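# Place the wooden crate onto its stand

## Task

Set the wooden crate down on its stand, and do not let it drop at any point.

## Robot and tools

Robot: two arms, left_arm and right_arm, each with a two-finger parallel gripper and a wrist camera. The left_arm sits on the +y side. The arm names do not match the left or right sides of the images. The URDF root links stand at left_arm (+0.045, +0.371, 0) m and right_arm (-0.004, -0.233, 0) m, with almost no yaw. A camera stand is fixed to the floor behind the arms.

Frame: every position, velocity and target is in the scene frame. Its origin is at table-top height, halfway between the nominal bases. +z points up, +x points out over the table, and +y points toward the left_arm. Offsets use these same axes, and each gripper rotates about its own Hand target position. The gripper's fingers point along its local +z and open along its local y. end_effector_position is the point between the finger pads, about 1 cm behind the tips. Printed poses can be wrong by a few centimetres, more so at long reach.

The 14-number row: all numbers lie in [-1, 1], and both arms are always included. The order is dx, dy, dz, rx, ry, rz, opening for left_arm, then the same seven for right_arm. The first six are an offset from that arm's Hand target, not a pose. 1.0 means 0.6 m of travel or 180 degrees of turn. rx, ry and rz form one rotation vector. Opening is absolute: +1 is fully open (0.093 m) and -1 is closed. If the dx, dy, dz part has a length above 1.0, it may be shortened. Sending six zeros re-commands the current Hand target. Zero is a real command, so to leave a gripper unchanged, repeat its present opening.

execute_actions(actions, cameras): actions is a list of actions. Each action is a table of up to 15 rows, one row per 1/30 s step. If a table is shorter than 15 rows, its last row is held to the end. Every row in an action is measured from the Hand target at the start of that action, so sending the same offset again moves the arm further. Each action takes 0.5 s. Images come back only when actions is empty or when cameras names them: ["all"], [] or a list of names. The camera names are cam_high, cam_low, cam_left_wrist and cam_right_wrist. An unknown name makes the call invalid.

move(target, speed, blend, opening_speed, grip_force, blocking, cameras): sends each gripper along a straight line to the target.
- target is one 14-number row, or a list of up to 15 rows. Every row is an offset from the same starting Hand targets.
- speed is in m/s, from 0.002 to 2.9, default 0.25. Turning is capped at twice this value in rad/s. You may give one value for each target.
- blend, in metres, rounds the corners of a list. 0 means a full stop at each target.
- opening_speed is the gripper's rate on the -1..1 scale per second, at least 0.2.
- grip_force is the force per pad in N, from 10 to 50, given once or per arm. It persists until changed. Lower forces make the fingers close slowly.
- blocking=false returns after about 0.5 s while the move keeps running.
- The whole move is limited to 10 s.
The paths do not avoid obstacles or the other arm. Faster moves lag more, stray more and hit harder. The result adds a move: line giving the ending (done, off_target, moving, held, fault) and any limits (paced = the command was clipped, held = steps were withheld). Any arm not named in the ending is done, meaning within 10 mm and 2 degrees.

Other tools:
- wait(seconds 0–10) lets time pass.
- stop() brakes a running move.
- zoom_image(camera, region [x0,y0,x1,y1] in pixels, up to 504x504) gives a closer view of the latest image. cam_high and cam_low are 504x504; the wrist cameras are 672x504.
- read_manual returns licence texts only.
- finished_scene(scene) ends the current scene (1 or 2). It cannot be undone, and the goal must still hold once the robot lets go.

Results: each result lists each gripper's end_effector_position (m) and end_effector_quat_wxyz. It also gives:
- Hand target: the last commanded pose after clipping, which is where the next offsets start.
- Tool commands.
- grip_measured.
- Joint positions: the last entry is the finger opening in m.
- Joint velocities: may read "within noise".
- Joint torques.
- Any MOTOR HOT or OVER-TEMPERATURE FAULT lines.
Each step may change the commanded orientation by at most 40 degrees. Grippers often stop short of the target or end up tilted, and waiting does not close that gap. Send the missing distance again, and check the tilt after each move.

Gripping: on the grip_measured scale the pads meet at about -0.94. Each mm of object width adds about 0.0208. For a firm grip on a rigid crate, send a value about 0.24 or more below the reading for its width. Keep sending that value while holding. To release, send a value well above the width reading.

Things to avoid:
- Dropping the crate, or letting go while it is still moving.
- Leaving anything off the table or letting it fall off.
- Slamming into the table, the stand or heavy objects.
- Any contact or pinching between the two arms; a gripper closing on the other gripper counts.
- Strain on the wrist camera cables.
- Paths that pass close to an arm's own base.
- Keeping an arm stretched out or pushing against something for long, because the motors heat up. At 90 °C the arm folds and stops working.
If an arm is pressing against something, command its target back beyond the gripper. Loose objects may get a brief push now and then. Smooth, low-effort motion and a short time help.

Each tool is called as a command line: name --argument value for each argument, lists and objects as JSON in quotes; but a table of rows of numbers goes row by row, as --pt "numbers of a row", without its own name.

## Session

execute_actions --actions '[]'

Scene clock: 0.00 s.
left_arm: end_effector_position=(+0.2916, +0.1239, +0.2543) grip_measured=+1.000 end_effector_quat_wxyz=(+0.473, +0.097, +0.786, -0.387) | right_arm: end_effector_position=(+0.2979, -0.2274, +0.1571) grip_measured=+1.000 end_effector_quat_wxyz=(+0.550, +0.127, +0.823, +0.067)
Joint positions: left_arm=[-0.753 0.934 0.653 0.024 0.043 -0.552 0.093] | right_arm=[0.067 0.774 0.346 0.029 0.092 0.314 0.093]
Joint velocities: within noise
Joint torques (N m): no reading
Heat: left arm: 34 °C; right arm: 34 °C.
Hand target: left_arm +0.2915, +0.1239, +0.2565; +0.473, +0.097, +0.785, -0.388 | right_arm +0.2984, -0.2274, +0.1597; +0.551, +0.127, +0.822, +0.068
Tool commands: left_gripper/opening=+1.0 right_gripper/opening=+1.0

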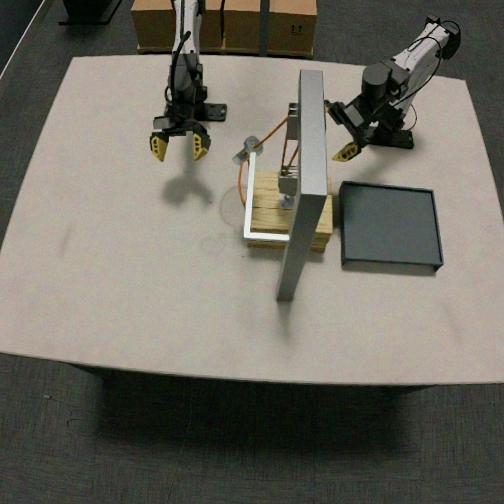

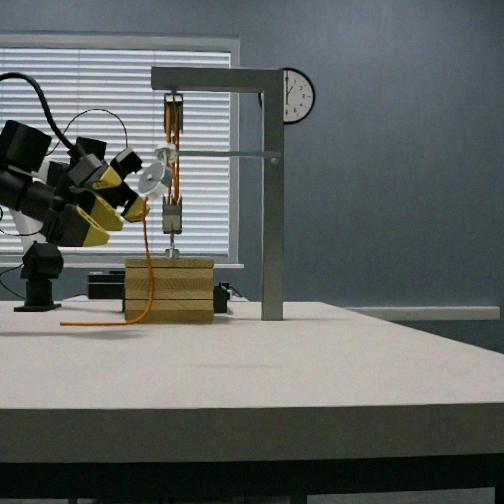

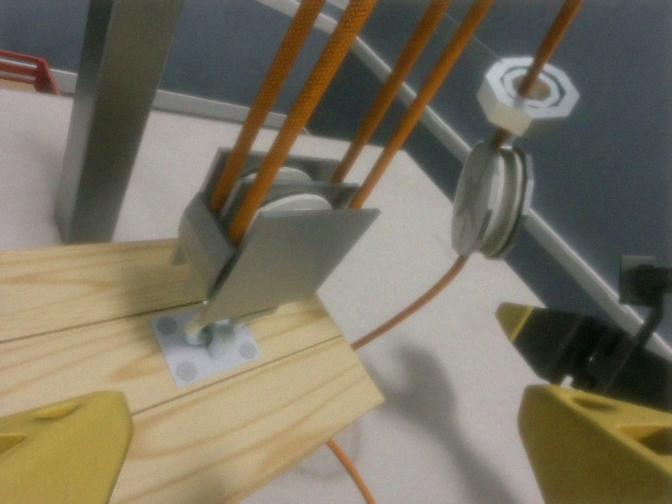

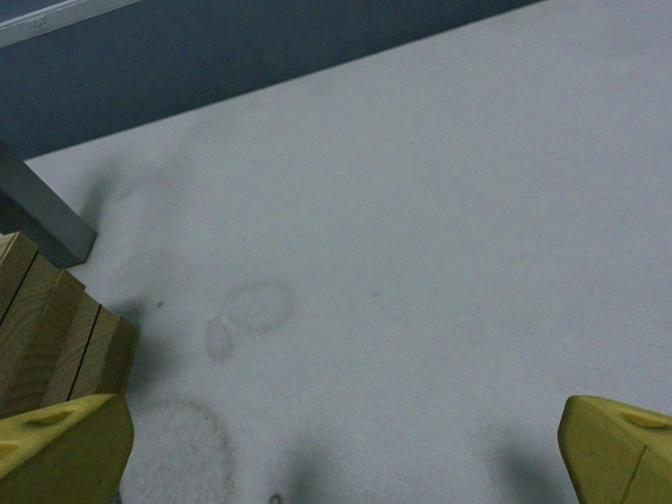

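zoom_image --camera "cam_high" --region '[200, 60, 460, 320]'

zoom_image --camera "cam_low" --region '[60, 50, 320, 340]'

zoom_image --camera "cam_left_wrist" --region '[100, 0, 600, 504]'

Scaled by 1.938.

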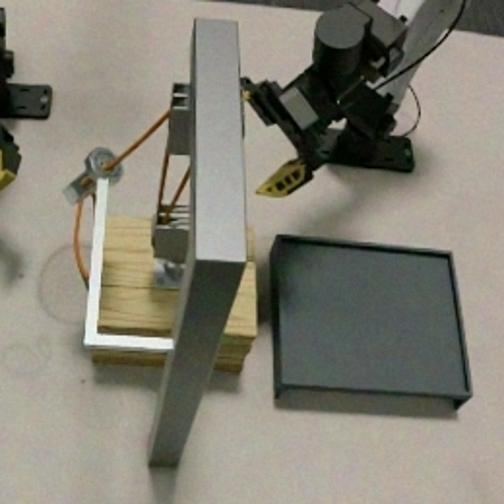

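Scaled by 1.738.

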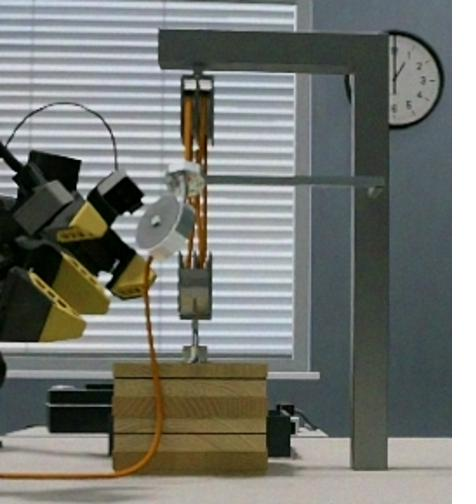

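Scaled by 1.000.

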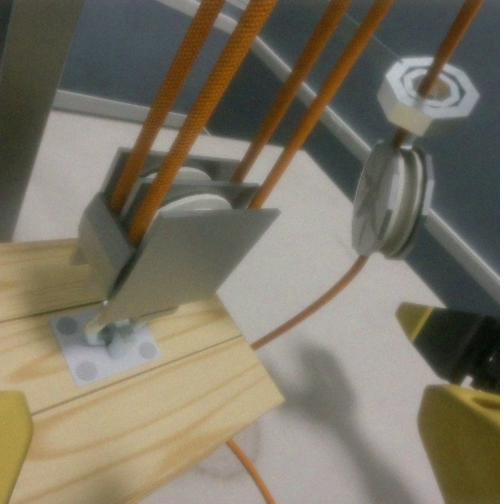

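move --target '[-0.019, 0.31, 0.0225, 0.238, 0.1945, 0.119, 1, -0.1, 0.0, 0.15, 0, 0, 0.1, 1]' --speed 0.25 --cameras '["all"]'

Scene clock: 69.83 s.
left_arm: end_effector_position=(+0.2784, +0.3075, +0.2647) grip_measured=+1.000 end_effector_quat_wxyz=(+0.214, -0.002, +0.977, -0.006) | right_arm: end_effector_position=(+0.2386, -0.2272, +0.2416) grip_measured=+1.000 end_effector_quat_wxyz=(+0.530, +0.004, +0.834, +0.155)
Joint positions: left_arm=[-0.349 1.207 1.486 -1.44 -0.138 -0.337 0.093] | right_arm=[-0.381 0.575 0.68 -0.598 -0.599 -0.005 0.093]
Joint torques (N m): left_arm=[0.42 -2.36 8.49 1.08 -0.2 0.15] | right_arm=[-0.54 1.87 10.93 2.03 -0.19 -0.21]
Heat: left arm: 39 °C; right arm: 40 °C.
Hand target: left_arm +0.2801, +0.3099, +0.2700; +0.216, +0.000, +0.976, +0.000 | right_arm +0.2384, -0.2274, +0.2497; +0.534, -0.003, +0.832, +0.153
Off the commanded pose: left_arm 0.006 m, 1 deg | right_arm 0.008 m, 1 deg.
move: done

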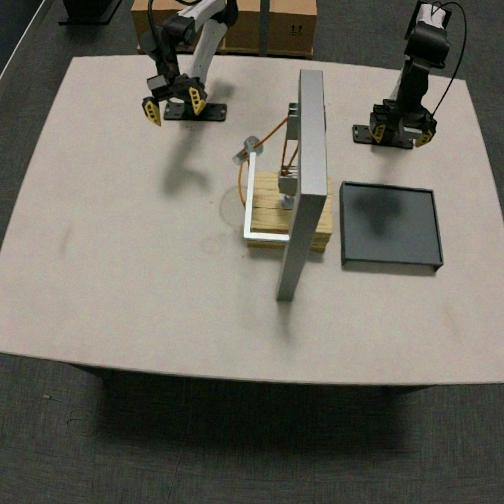

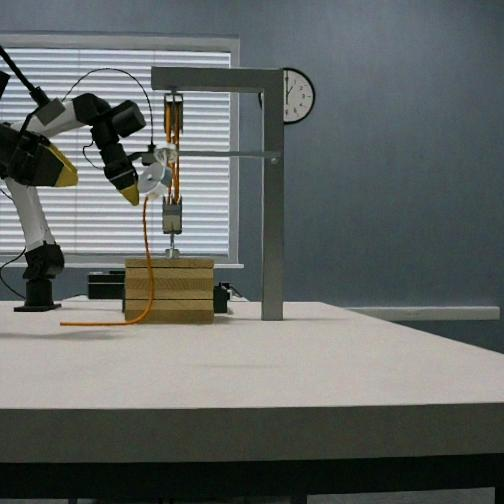

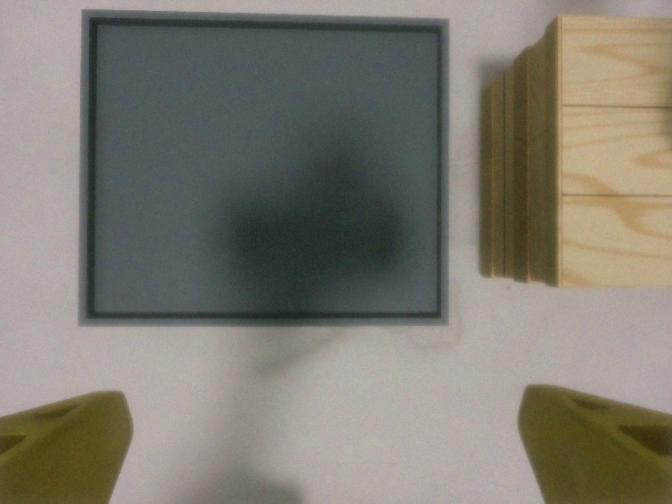

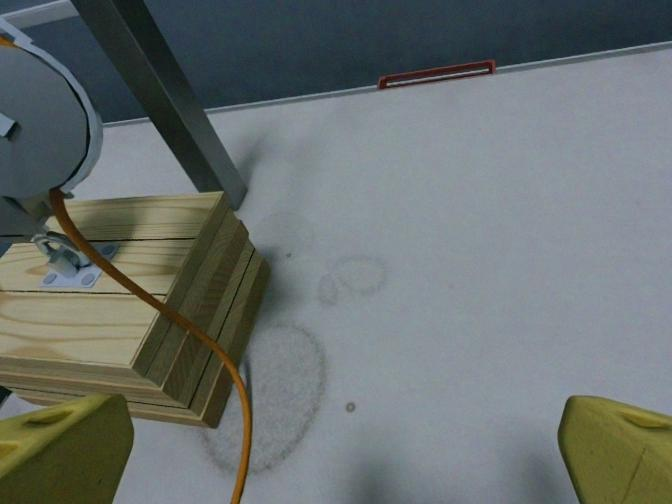

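zoom_image --camera "cam_low" --region '[60, 220, 300, 340]'

zoom_image --camera "cam_right_wrist" --region '[0, 0, 336, 300]'

zoom_image --camera "cam_high" --region '[220, 90, 340, 210]'

Scaled by 2.100.

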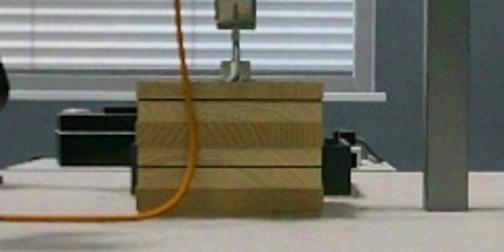

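Scaled by 1.500.

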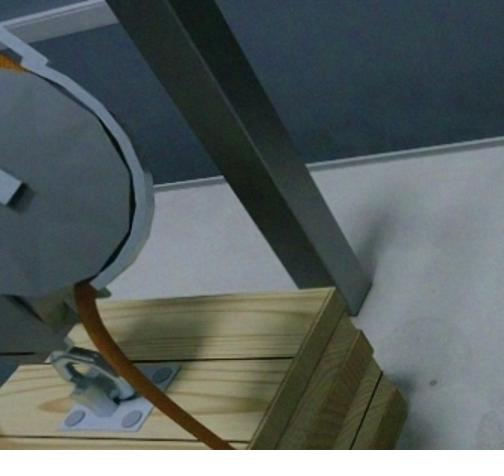

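Scaled by 4.200.

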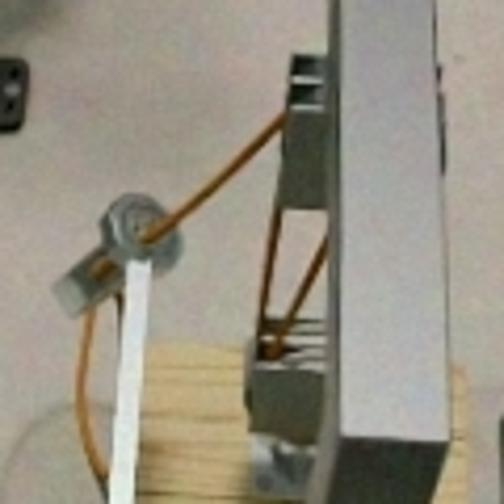

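move --target '[0.083, 0.383, -0.183, -0.152, 0.152, 0.483, 1, 0.0677, 0.1773, -0.103, -0.0246, -0.1285, 0.1788, 0.4]' --speed 0.25 --cameras '["all"]'

Scene clock: 195.67 s.
left_arm: end_effector_position=(+0.3265, +0.5383, +0.1595) grip_measured=+1.000 end_effector_quat_wxyz=(+0.057, +0.699, -0.710, +0.058) | right_arm: end_effector_position=(+0.2822, -0.1246, +0.1944) grip_measured=+0.403 end_effector_quat_wxyz=(+0.629, -0.274, +0.682, +0.254)
Joint positions: left_arm=[0.616 1.877 1.773 -1.56 0.134 -0.944 0.093] | right_arm=[-0.053 0.946 0.25 0.579 -0.814 -0.083 0.065]
Joint torques (N m): left_arm=[0.17 -8.06 8.28 0.04 0.16 -0.12] | right_arm=[0.85 -0.35 6.53 2.26 -0.07 -0.22]
Heat: left arm: 46 °C; right arm: 47 °C.
Hand target: left_arm +0.3299, +0.5397, +0.1601; +0.061, +0.704, -0.705, +0.061 | right_arm +0.2790, -0.1210, +0.1879; +0.624, -0.282, +0.681, +0.259
Off the commanded pose: left_arm 0.004 m, 1 deg | right_arm 0.008 m, 1 deg.
move: done

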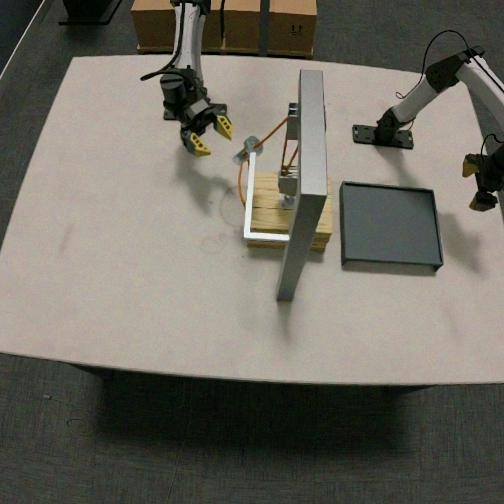

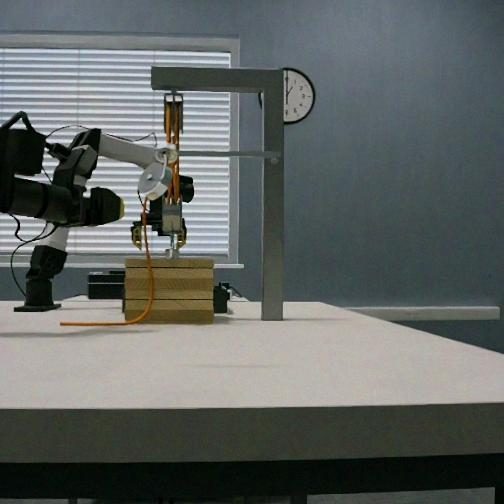

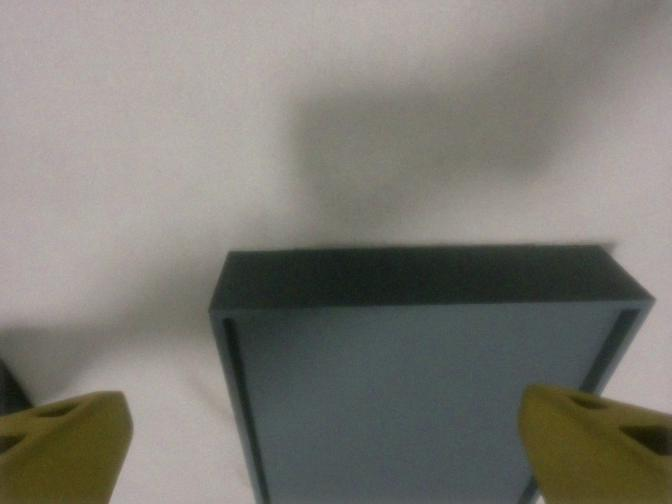

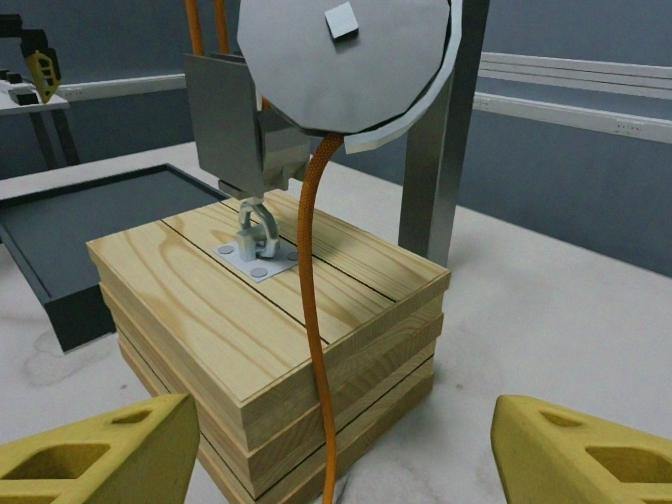

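move --target '[0.083, 0.0, -0.2167, 0, 0, 0, 1, 0.093, 0.1143, -0.0323, 0, 0, 0, 0.4]' --speed '[0.15]' --cameras '["all"]'

Scene clock: 251.20 s.
left_arm: end_effector_position=(+0.3800, +0.5432, +0.0394) grip_measured=+1.000 end_effector_quat_wxyz=(+0.051, +0.701, -0.709, +0.060) | right_arm: end_effector_position=(+0.3282, -0.0551, +0.1620) grip_measured=+0.403 end_effector_quat_wxyz=(+0.617, -0.286, +0.686, +0.259)
Joint positions: left_arm=[0.549 2.082 1.584 -1.143 0.141 -1.018 0.093] | right_arm=[0.263 1.412 0.345 0.945 -0.525 -0.058 0.065]
Joint torques (N m): left_arm=[-0.35 -9.99 5.26 0.31 0.15 -0.12] | right_arm=[0.87 -2.32 9.13 2.38 0.14 0.04]
Heat: left arm: 46 °C; right arm: 41 °C.
Hand target: left_arm +0.3798, +0.5398, +0.0302; +0.061, +0.704, -0.705, +0.061 | right_arm +0.3348, -0.0524, +0.1685; +0.624, -0.282, +0.681, +0.259
Off the commanded pose: left_arm 0.010 m, 1 deg | right_arm 0.010 m, 1 deg.
move: done

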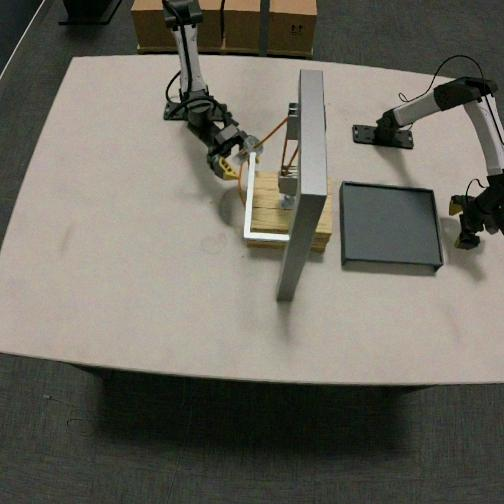

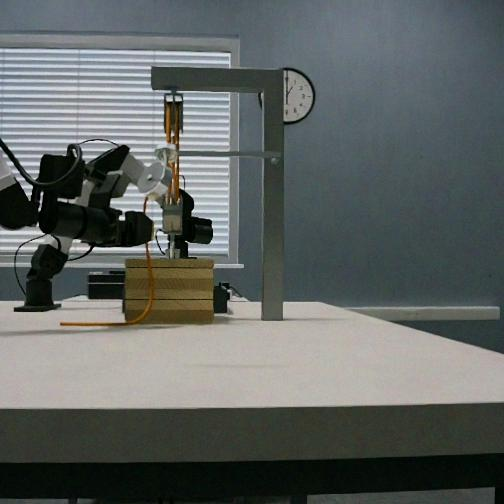

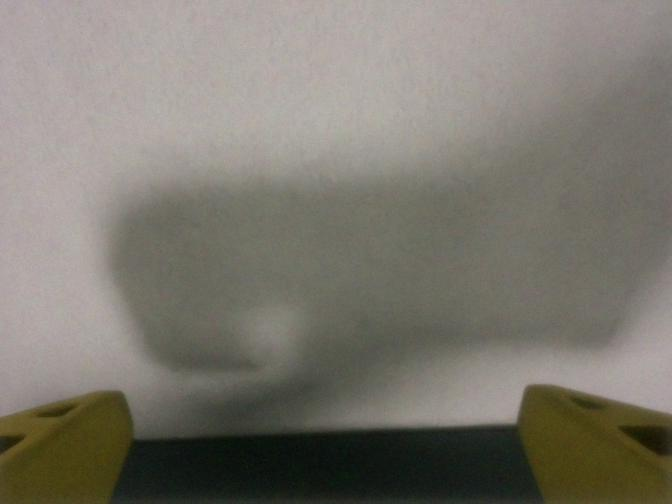

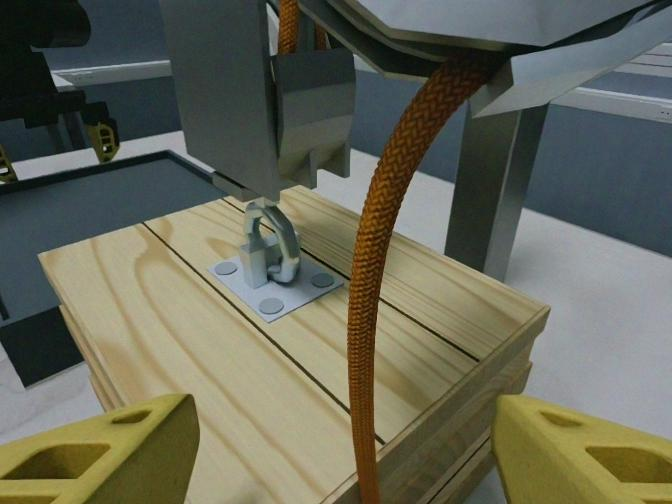

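move --pt "0 0 0 0 0 0 1 0.0133 0.0117 0.01 0 0 0 0.4" --pt "0 0 -0.015 0 0 0 1 0.0133 0.0117 0.01 0 0 0 -1" --speed 0.1 --opening_speed 1.0 --cameras '["cam_high", "cam_right_wrist"]'

Scene clock: 260.10 s.
left_arm: end_effector_position=(+0.3816, +0.5442, +0.0332) grip_measured=+1.000 end_effector_quat_wxyz=(+0.046, +0.701, -0.709, +0.061) | right_arm: end_effector_position=(+0.3374, -0.0484, +0.1736) grip_measured=-0.963 end_effector_quat_wxyz=(+0.626, -0.286, +0.678, +0.258)
Joint positions: left_arm=[0.549 2.087 1.567 -1.112 0.141 -1.018 0.093] | right_arm=[0.281 1.428 0.392 0.941 -0.505 -0.056 0]
Joint torques (N m): left_arm=[-0.35 -9.52 4.93 0.33 0.16 -0.12] | right_arm=[0.7 -2.61 9.32 2.15 0.17 0.01]
Heat: left arm: 44 °C; right arm: 42 °C.
Hand target: left_arm +0.3798, +0.5397, +0.0212; +0.061, +0.704, -0.705, +0.061 | right_arm +0.3429, -0.0454, +0.1744; +0.624, -0.282, +0.681, +0.259
Off the commanded pose: left_arm 0.013 m, 2 deg | right_arm 0.006 m, 1 deg.
move: off_target (left_arm)
Images, in order (width x height): cam_high 504x504, cam_right_wrist 672x504.

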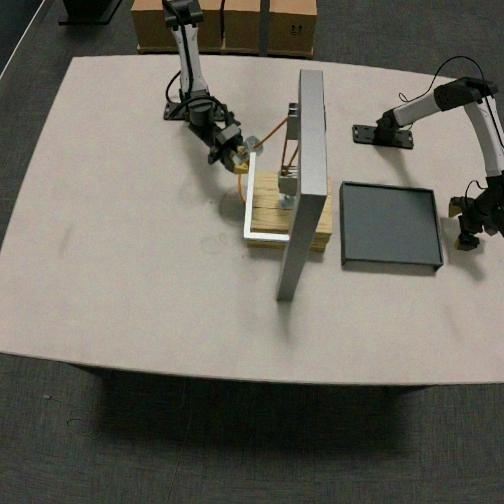

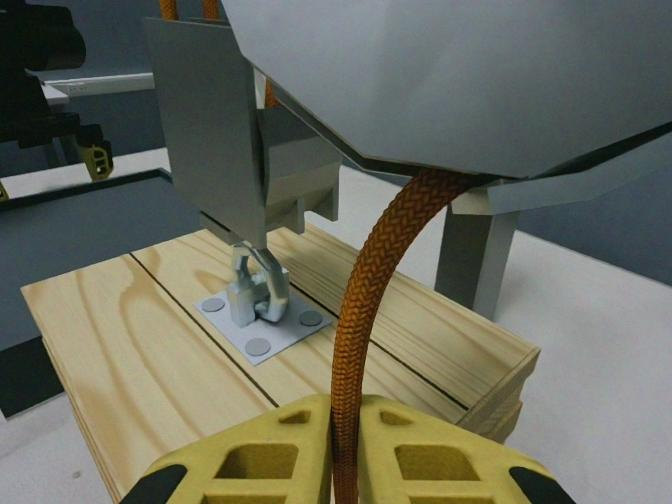

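move --target '[0, 0, 0, 0, 0, 0, 1, 0.045, -0.258, -0.047, -0.17, -0.099, -0.081, -1]' --speed 0.08 --cameras '["all"]'

Scene clock: 279.13 s.
left_arm: end_effector_position=(+0.3816, +0.5442, +0.0332) grip_measured=+1.000 end_effector_quat_wxyz=(+0.046, +0.701, -0.709, +0.061) | right_arm: end_effector_position=(+0.3529, -0.1637, +0.2162) grip_measured=-0.971 end_effector_quat_wxyz=(+0.729, -0.432, +0.528, -0.059)
Joint positions: left_arm=[0.549 2.087 1.567 -1.112 0.141 -1.018 0.093] | right_arm=[-0.122 1.357 0.356 1.095 -0.723 -0.704 0]
Joint torques (N m): left_arm=[-0.28 -9.54 4.92 0.33 0.16 -0.12] | right_arm=[-5.3 0.14 1.92 0.29 1.09 -0.11]
Heat: left arm: 42 °C; right arm: 43 °C.
Hand target: left_arm +0.3798, +0.5397, +0.0212; +0.061, +0.704, -0.705, +0.061 | right_arm +0.3698, -0.2001, +0.1462; +0.652, -0.384, +0.651, -0.055
Off the commanded pose: left_arm 0.013 m, 2 deg | right_arm 0.081 m, 18 deg.
move: off_target (left_arm, right_arm)

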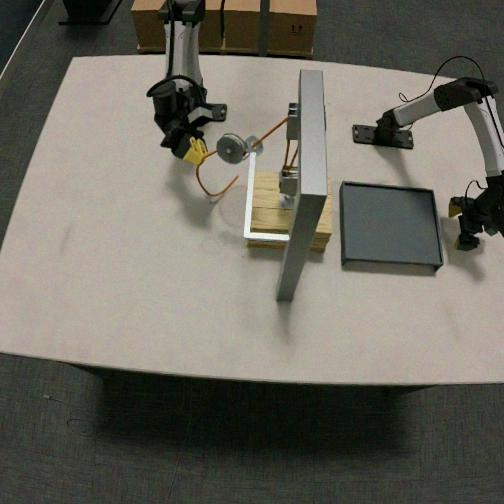

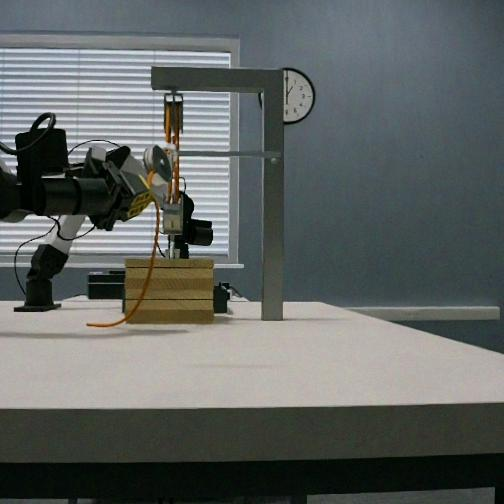

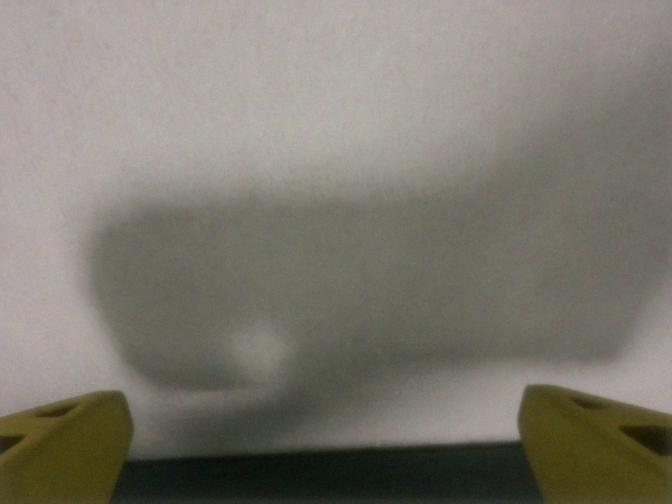

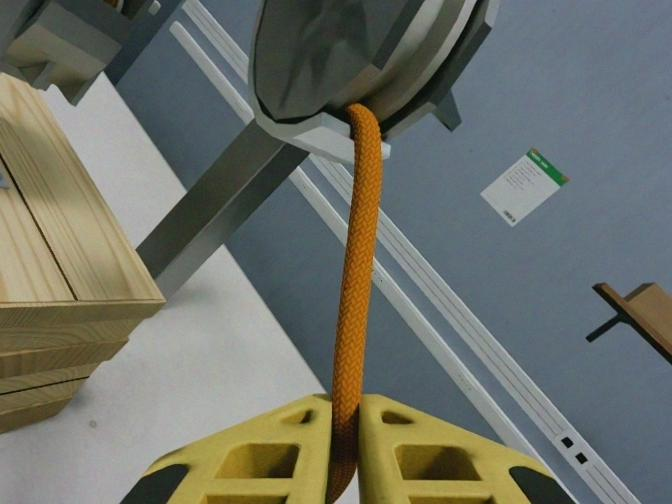

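zoom_image --camera "cam_low" --region '[80, 60, 300, 340]'

Scaled by 1.800.

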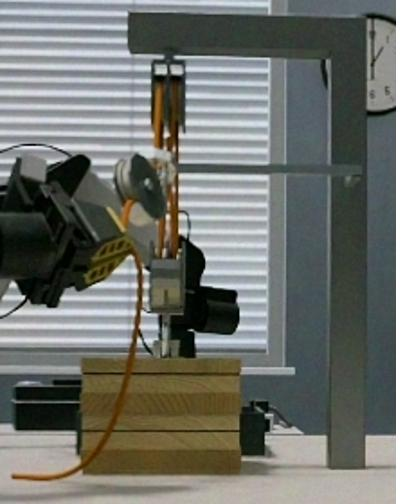

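move --target '[0, 0, 0, 0, 0, 0, 1, 0.017, -0.133, -0.077, 0, 0, 0, -1]' --speed 0.06 --cameras '["cam_low", "cam_right_wrist"]'

Scene clock: 301.03 s.
left_arm: end_effector_position=(+0.3816, +0.5442, +0.0332) grip_measured=+1.000 end_effector_quat_wxyz=(+0.046, +0.701, -0.709, +0.061) | right_arm: end_effector_position=(+0.3420, -0.1997, +0.1864) grip_measured=-0.972 end_effector_quat_wxyz=(+0.731, -0.508, +0.452, -0.052)
Joint positions: left_arm=[0.549 2.087 1.567 -1.112 0.141 -1.018 0.093] | right_arm=[-0.359 1.638 0.371 1.44 -1.125 -0.758 0]
Joint torques (N m): left_arm=[-0.35 -9.54 4.88 0.34 0.15 -0.11] | right_arm=[-13.31 4.31 -1.05 -0.44 2.01 -0.13]
Heat: left arm: 40 °C; right arm: 41 °C.
Hand target: left_arm +0.3798, +0.5397, +0.0212; +0.061, +0.704, -0.705, +0.061 | right_arm +0.3800, -0.2801, +0.1000; +0.652, -0.384, +0.651, -0.055
Off the commanded pose: left_arm 0.013 m, 2 deg | right_arm 0.124 m, 28 deg.
move: off_target (left_arm, right_arm)
Images, in order (width x height): cam_low 504x504, cam_right_wrist 672x504.

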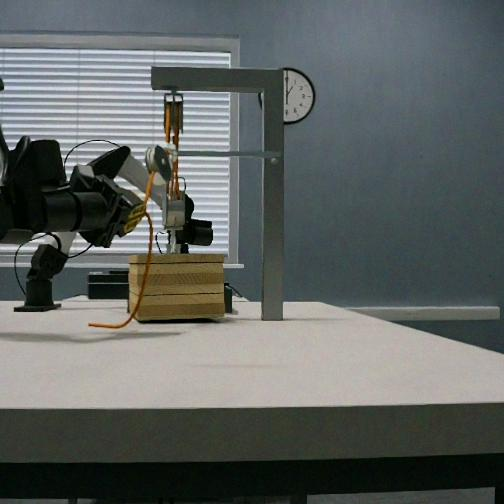

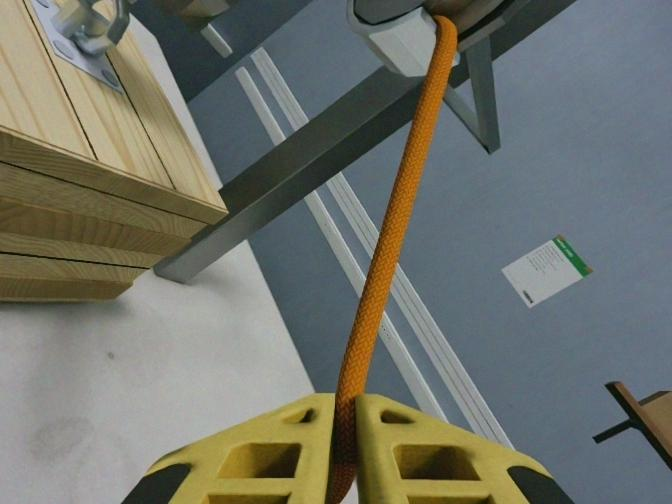

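move --target '[0, 0, 0, 0, 0, 0, 1, 0.033, -0.233, -0.05, -0.10, -0.06, -0.10, -1]' --speed 0.07 --cameras '["cam_high", "cam_low", "cam_right_wrist"]'

Scene clock: 333.97 s.
left_arm: end_effector_position=(+0.3816, +0.5442, +0.0332) grip_measured=+1.000 end_effector_quat_wxyz=(+0.046, +0.701, -0.709, +0.061) | right_arm: end_effector_position=(+0.3547, -0.3103, +0.1119) grip_measured=-0.973 end_effector_quat_wxyz=(+0.692, -0.520, +0.483, -0.133)
Joint positions: left_arm=[0.549 2.087 1.567 -1.112 0.141 -1.018 0.093] | right_arm=[-0.674 1.997 0.517 1.452 -1.305 -1.04 0]
Joint torques (N m): left_arm=[-0.34 -9.59 4.9 0.33 0.15 -0.11] | right_arm=[-11.75 0.57 4.12 1.63 3.75 -0.26]
Heat: left arm: 40 °C; right arm: 39 °C.
Hand target: left_arm +0.3798, +0.5397, +0.0212; +0.061, +0.704, -0.705, +0.061 | right_arm +0.3999, -0.4198, +0.0701; +0.625, -0.368, +0.623, -0.292
Off the commanded pose: left_arm 0.013 m, 2 deg | right_arm 0.126 m, 31 deg.
move: off_target (left_arm, right_arm)
Images, in order (width x height): cam_high 504x504, cam_low 504x504, cam_right_wrist 672x504.

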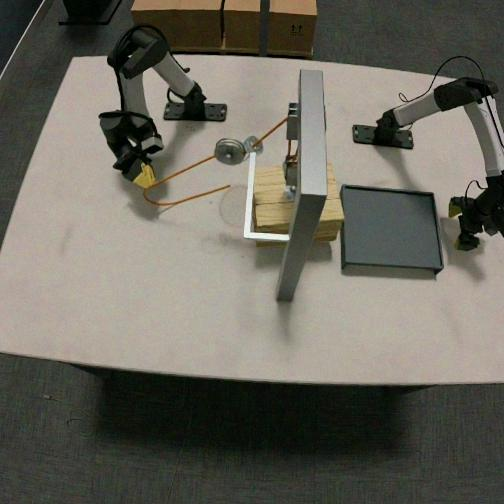

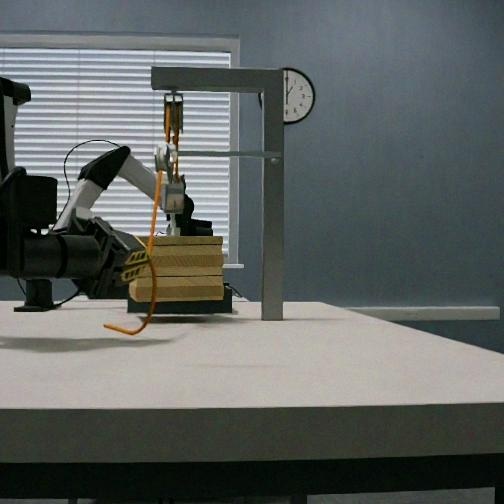

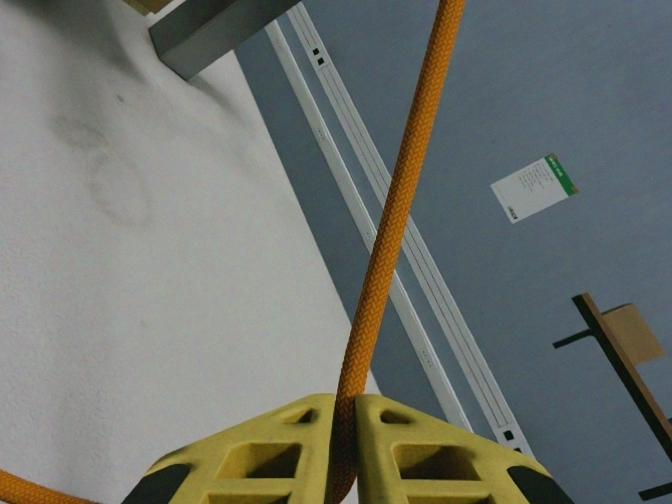

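move --target '[0, 0, 0, 0, 0, 0, 1, 0.117, -0.217, -0.017, 0, 0, -0.04, -1]' --speed 0.07 --cameras '["cam_high", "cam_low", "cam_right_wrist"]'

Scene clock: 355.73 s.
left_arm: end_effector_position=(+0.3816, +0.5442, +0.0332) grip_measured=+1.000 end_effector_quat_wxyz=(+0.046, +0.701, -0.709, +0.061) | right_arm: end_effector_position=(+0.4132, -0.4065, +0.1045) grip_measured=-0.973 end_effector_quat_wxyz=(+0.692, -0.527, +0.457, -0.187)
Joint positions: left_arm=[0.549 2.087 1.567 -1.112 0.141 -1.018 0.093] | right_arm=[-0.769 2.287 0.968 1.449 -1.358 -0.994 0]
Joint torques (N m): left_arm=[-0.32 -9.54 4.94 0.33 0.15 -0.12] | right_arm=[-12.21 -2.11 7.95 0.74 4.33 0.26]
Heat: left arm: 40 °C; right arm: 42 °C.
Hand target: left_arm +0.3798, +0.5397, +0.0212; +0.061, +0.704, -0.705, +0.061 | right_arm +0.4701, -0.5501, +0.0599; +0.606, -0.328, +0.645, -0.331
Off the commanded pose: left_arm 0.013 m, 2 deg | right_arm 0.161 m, 37 deg.
move: off_target (left_arm, right_arm)
Images, in order (width x height): cam_high 504x504, cam_low 504x504, cam_right_wrist 672x504.

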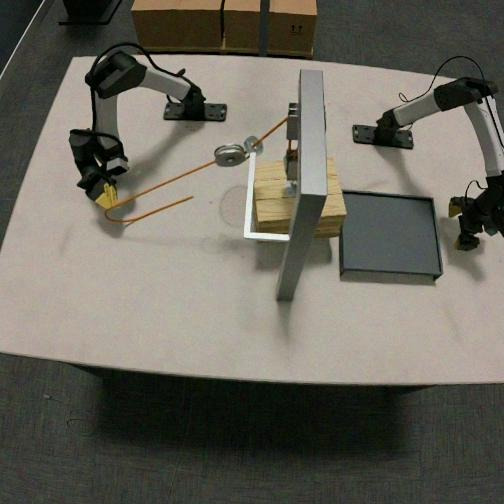

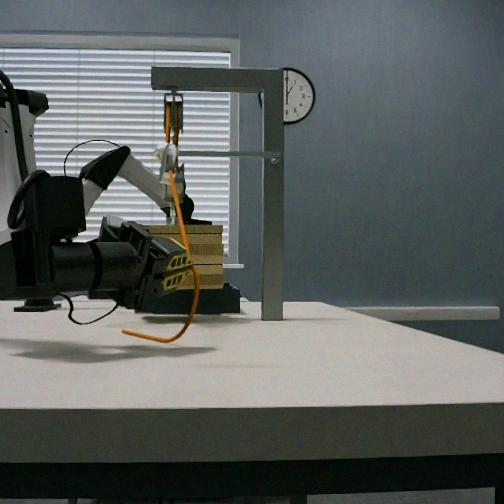

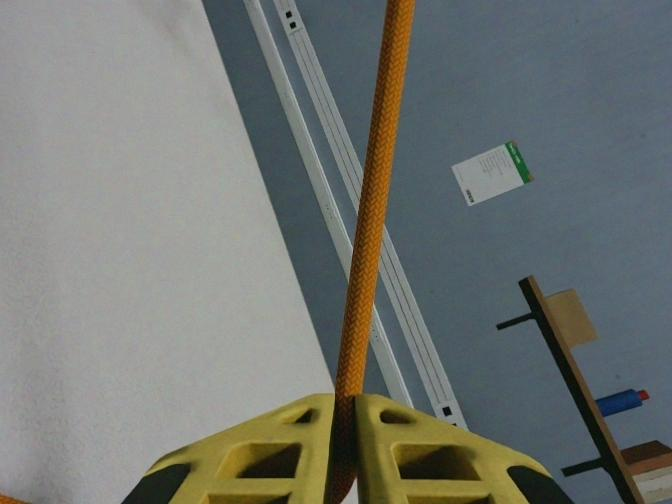

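zoom_image --camera "cam_low" --region '[120, 140, 280, 340]'

zoom_image --camera "cam_high" --region '[220, 100, 460, 300]'

Scaled by 2.520.

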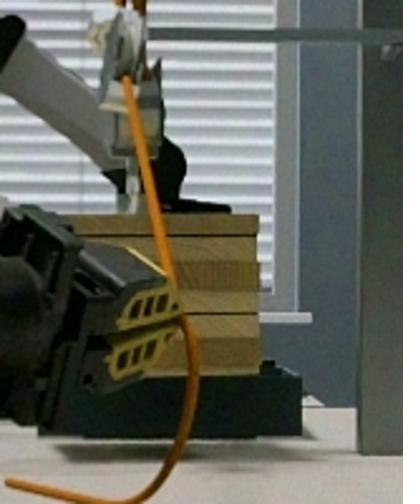

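Scaled by 2.100.

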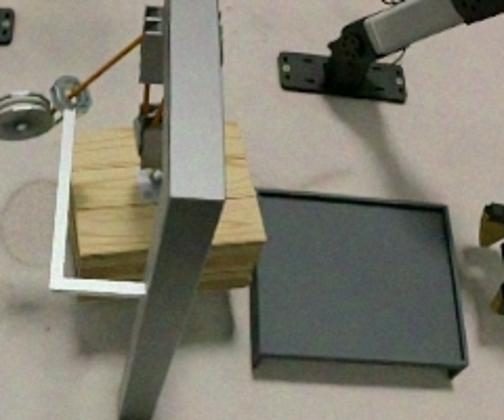

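move --target '[0, 0, 0, 0, 0, 0, 1, -0.01, -0.117, -0.05, 0, 0, -0.02, -1]' --speed 0.06 --cameras '["cam_high", "cam_low"]'

Scene clock: 375.10 s.
left_arm: end_effector_position=(+0.3816, +0.5442, +0.0332) grip_measured=+1.000 end_effector_quat_wxyz=(+0.046, +0.701, -0.709, +0.061) | right_arm: end_effector_position=(+0.4185, -0.4719, +0.0770) grip_measured=-0.973 end_effector_quat_wxyz=(+0.686, -0.509, +0.475, -0.212)
Joint positions: left_arm=[0.549 2.087 1.567 -1.112 0.141 -1.018 0.093] | right_arm=[-0.864 2.467 1.179 1.448 -1.38 -0.962 0]
Joint torques (N m): left_arm=[-0.31 -9.51 4.92 0.33 0.15 -0.12] | right_arm=[-11.52 -3.21 8.43 0.62 4.35 0.09]
Heat: left arm: 41 °C; right arm: 50 °C.
Hand target: left_arm +0.3798, +0.5397, +0.0212; +0.061, +0.704, -0.705, +0.061 | right_arm +0.4641, -0.6202, +0.0298; +0.595, -0.308, +0.655, -0.350
Off the commanded pose: left_arm 0.013 m, 2 deg | right_arm 0.162 m, 36 deg.
move: off_target (left_arm, right_arm); limits=paced
Images, in order (width x height): cam_high 504x504, cam_low 504x504.

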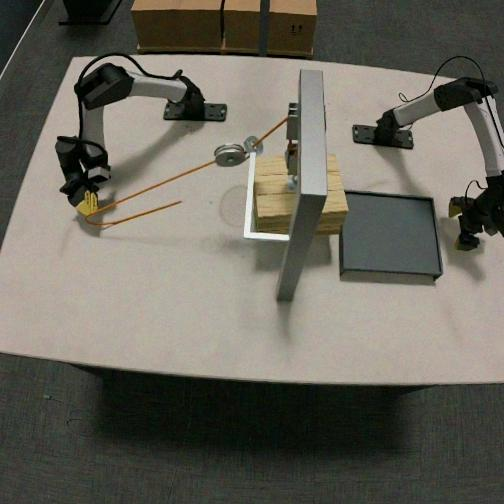

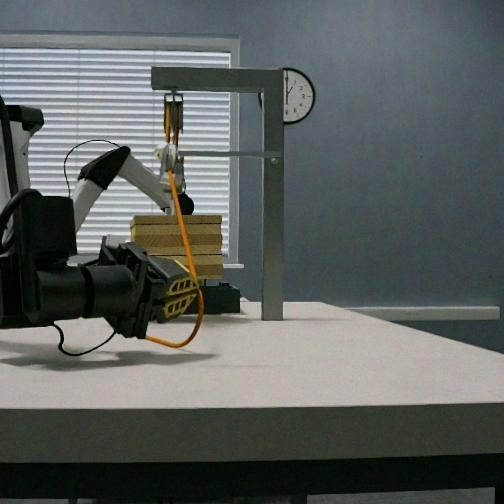

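move --pt "0.033 -0.08 0 0 0 0 1 0 0 0 0 0 0 -1" --pt "0.033 -0.4 0 0 0 0 1 0 0 0 0 0 0 -1" --speed 0.12 --blend 0.02 --cameras '["all"]'

Scene clock: 387.20 s.
left_arm: end_effector_position=(+0.4041, +0.3174, +0.0233) grip_measured=+1.000 end_effector_quat_wxyz=(+0.039, +0.706, -0.706, +0.042) | right_arm: end_effector_position=(+0.4185, -0.4719, +0.0770) grip_measured=-0.973 end_effector_quat_wxyz=(+0.686, -0.509, +0.475, -0.212)
Joint positions: left_arm=[-0.084 1.976 1.365 -0.944 0.113 -1.668 0.093] | right_arm=[-0.864 2.467 1.179 1.448 -1.38 -0.962 0]
Joint torques (N m): left_arm=[-1.69 -11.32 4.22 0.55 0.66 -0.21] | right_arm=[-11.69 -3.36 8.46 0.61 4.33 0.14]
Heat: left arm: 41 °C; right arm: 54 °C.
Hand target: left_arm +0.3997, +0.2998, +0.0212; +0.061, +0.704, -0.705, +0.062 | right_arm +0.4641, -0.6202, +0.0298; +0.595, -0.308, +0.655, -0.350
Off the commanded pose: left_arm 0.018 m, 3 deg | right_arm 0.162 m, 36 deg.
move: off_target (left_arm, right_arm)

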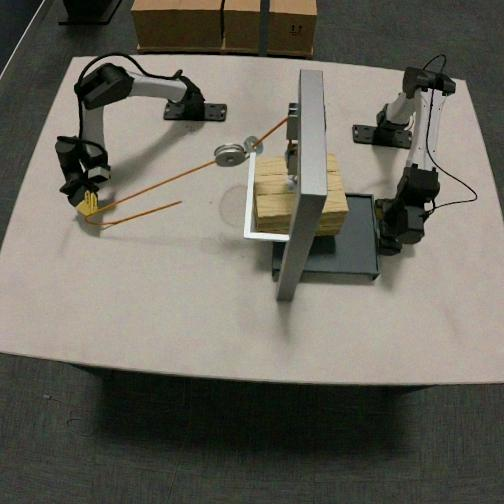

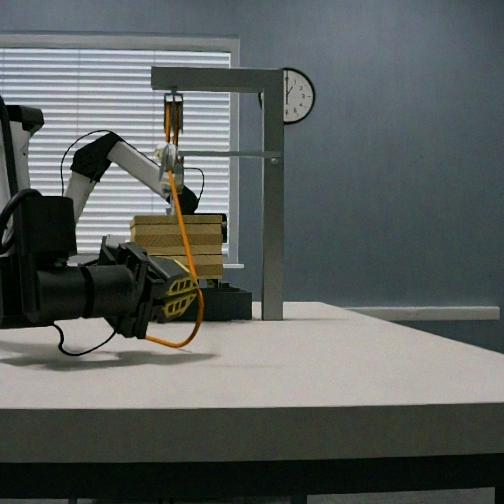

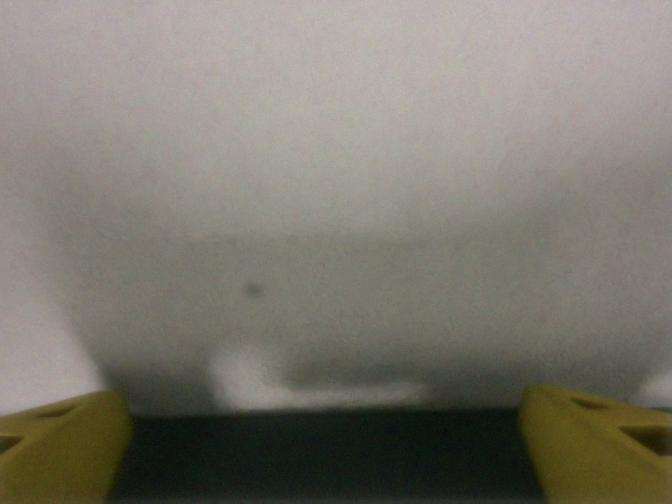

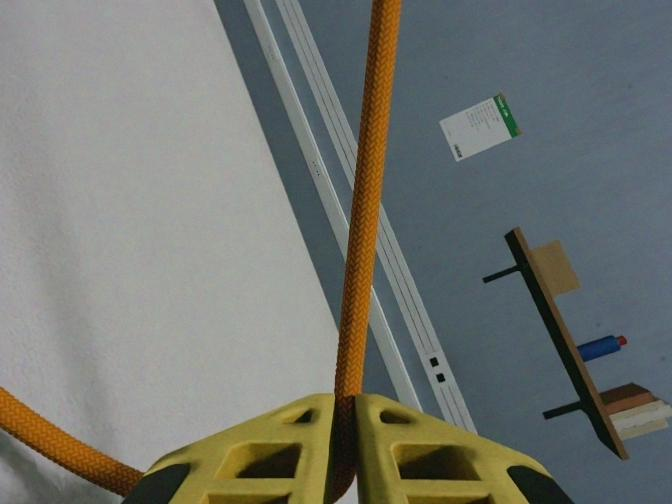

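zoom_image --camera "cam_high" --region '[230, 130, 430, 300]'

zoom_image --camera "cam_low" --region '[100, 190, 280, 350]'

Scaled by 2.520.

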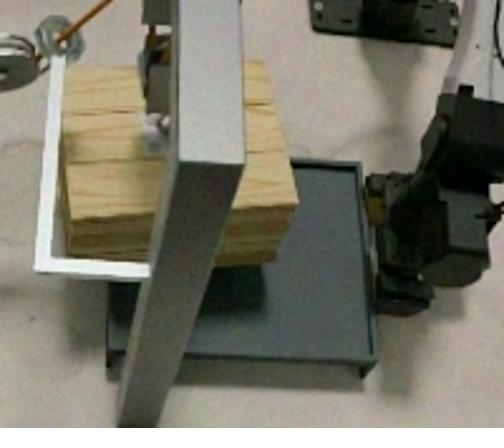

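Scaled by 2.800.

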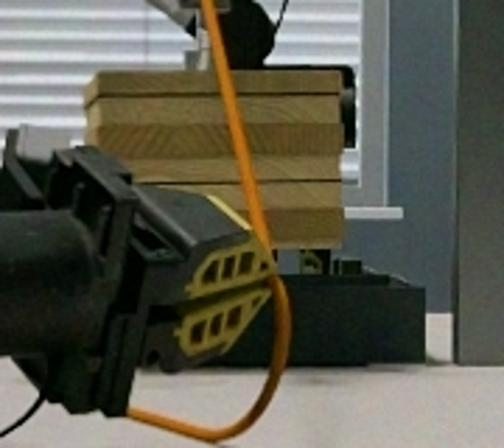

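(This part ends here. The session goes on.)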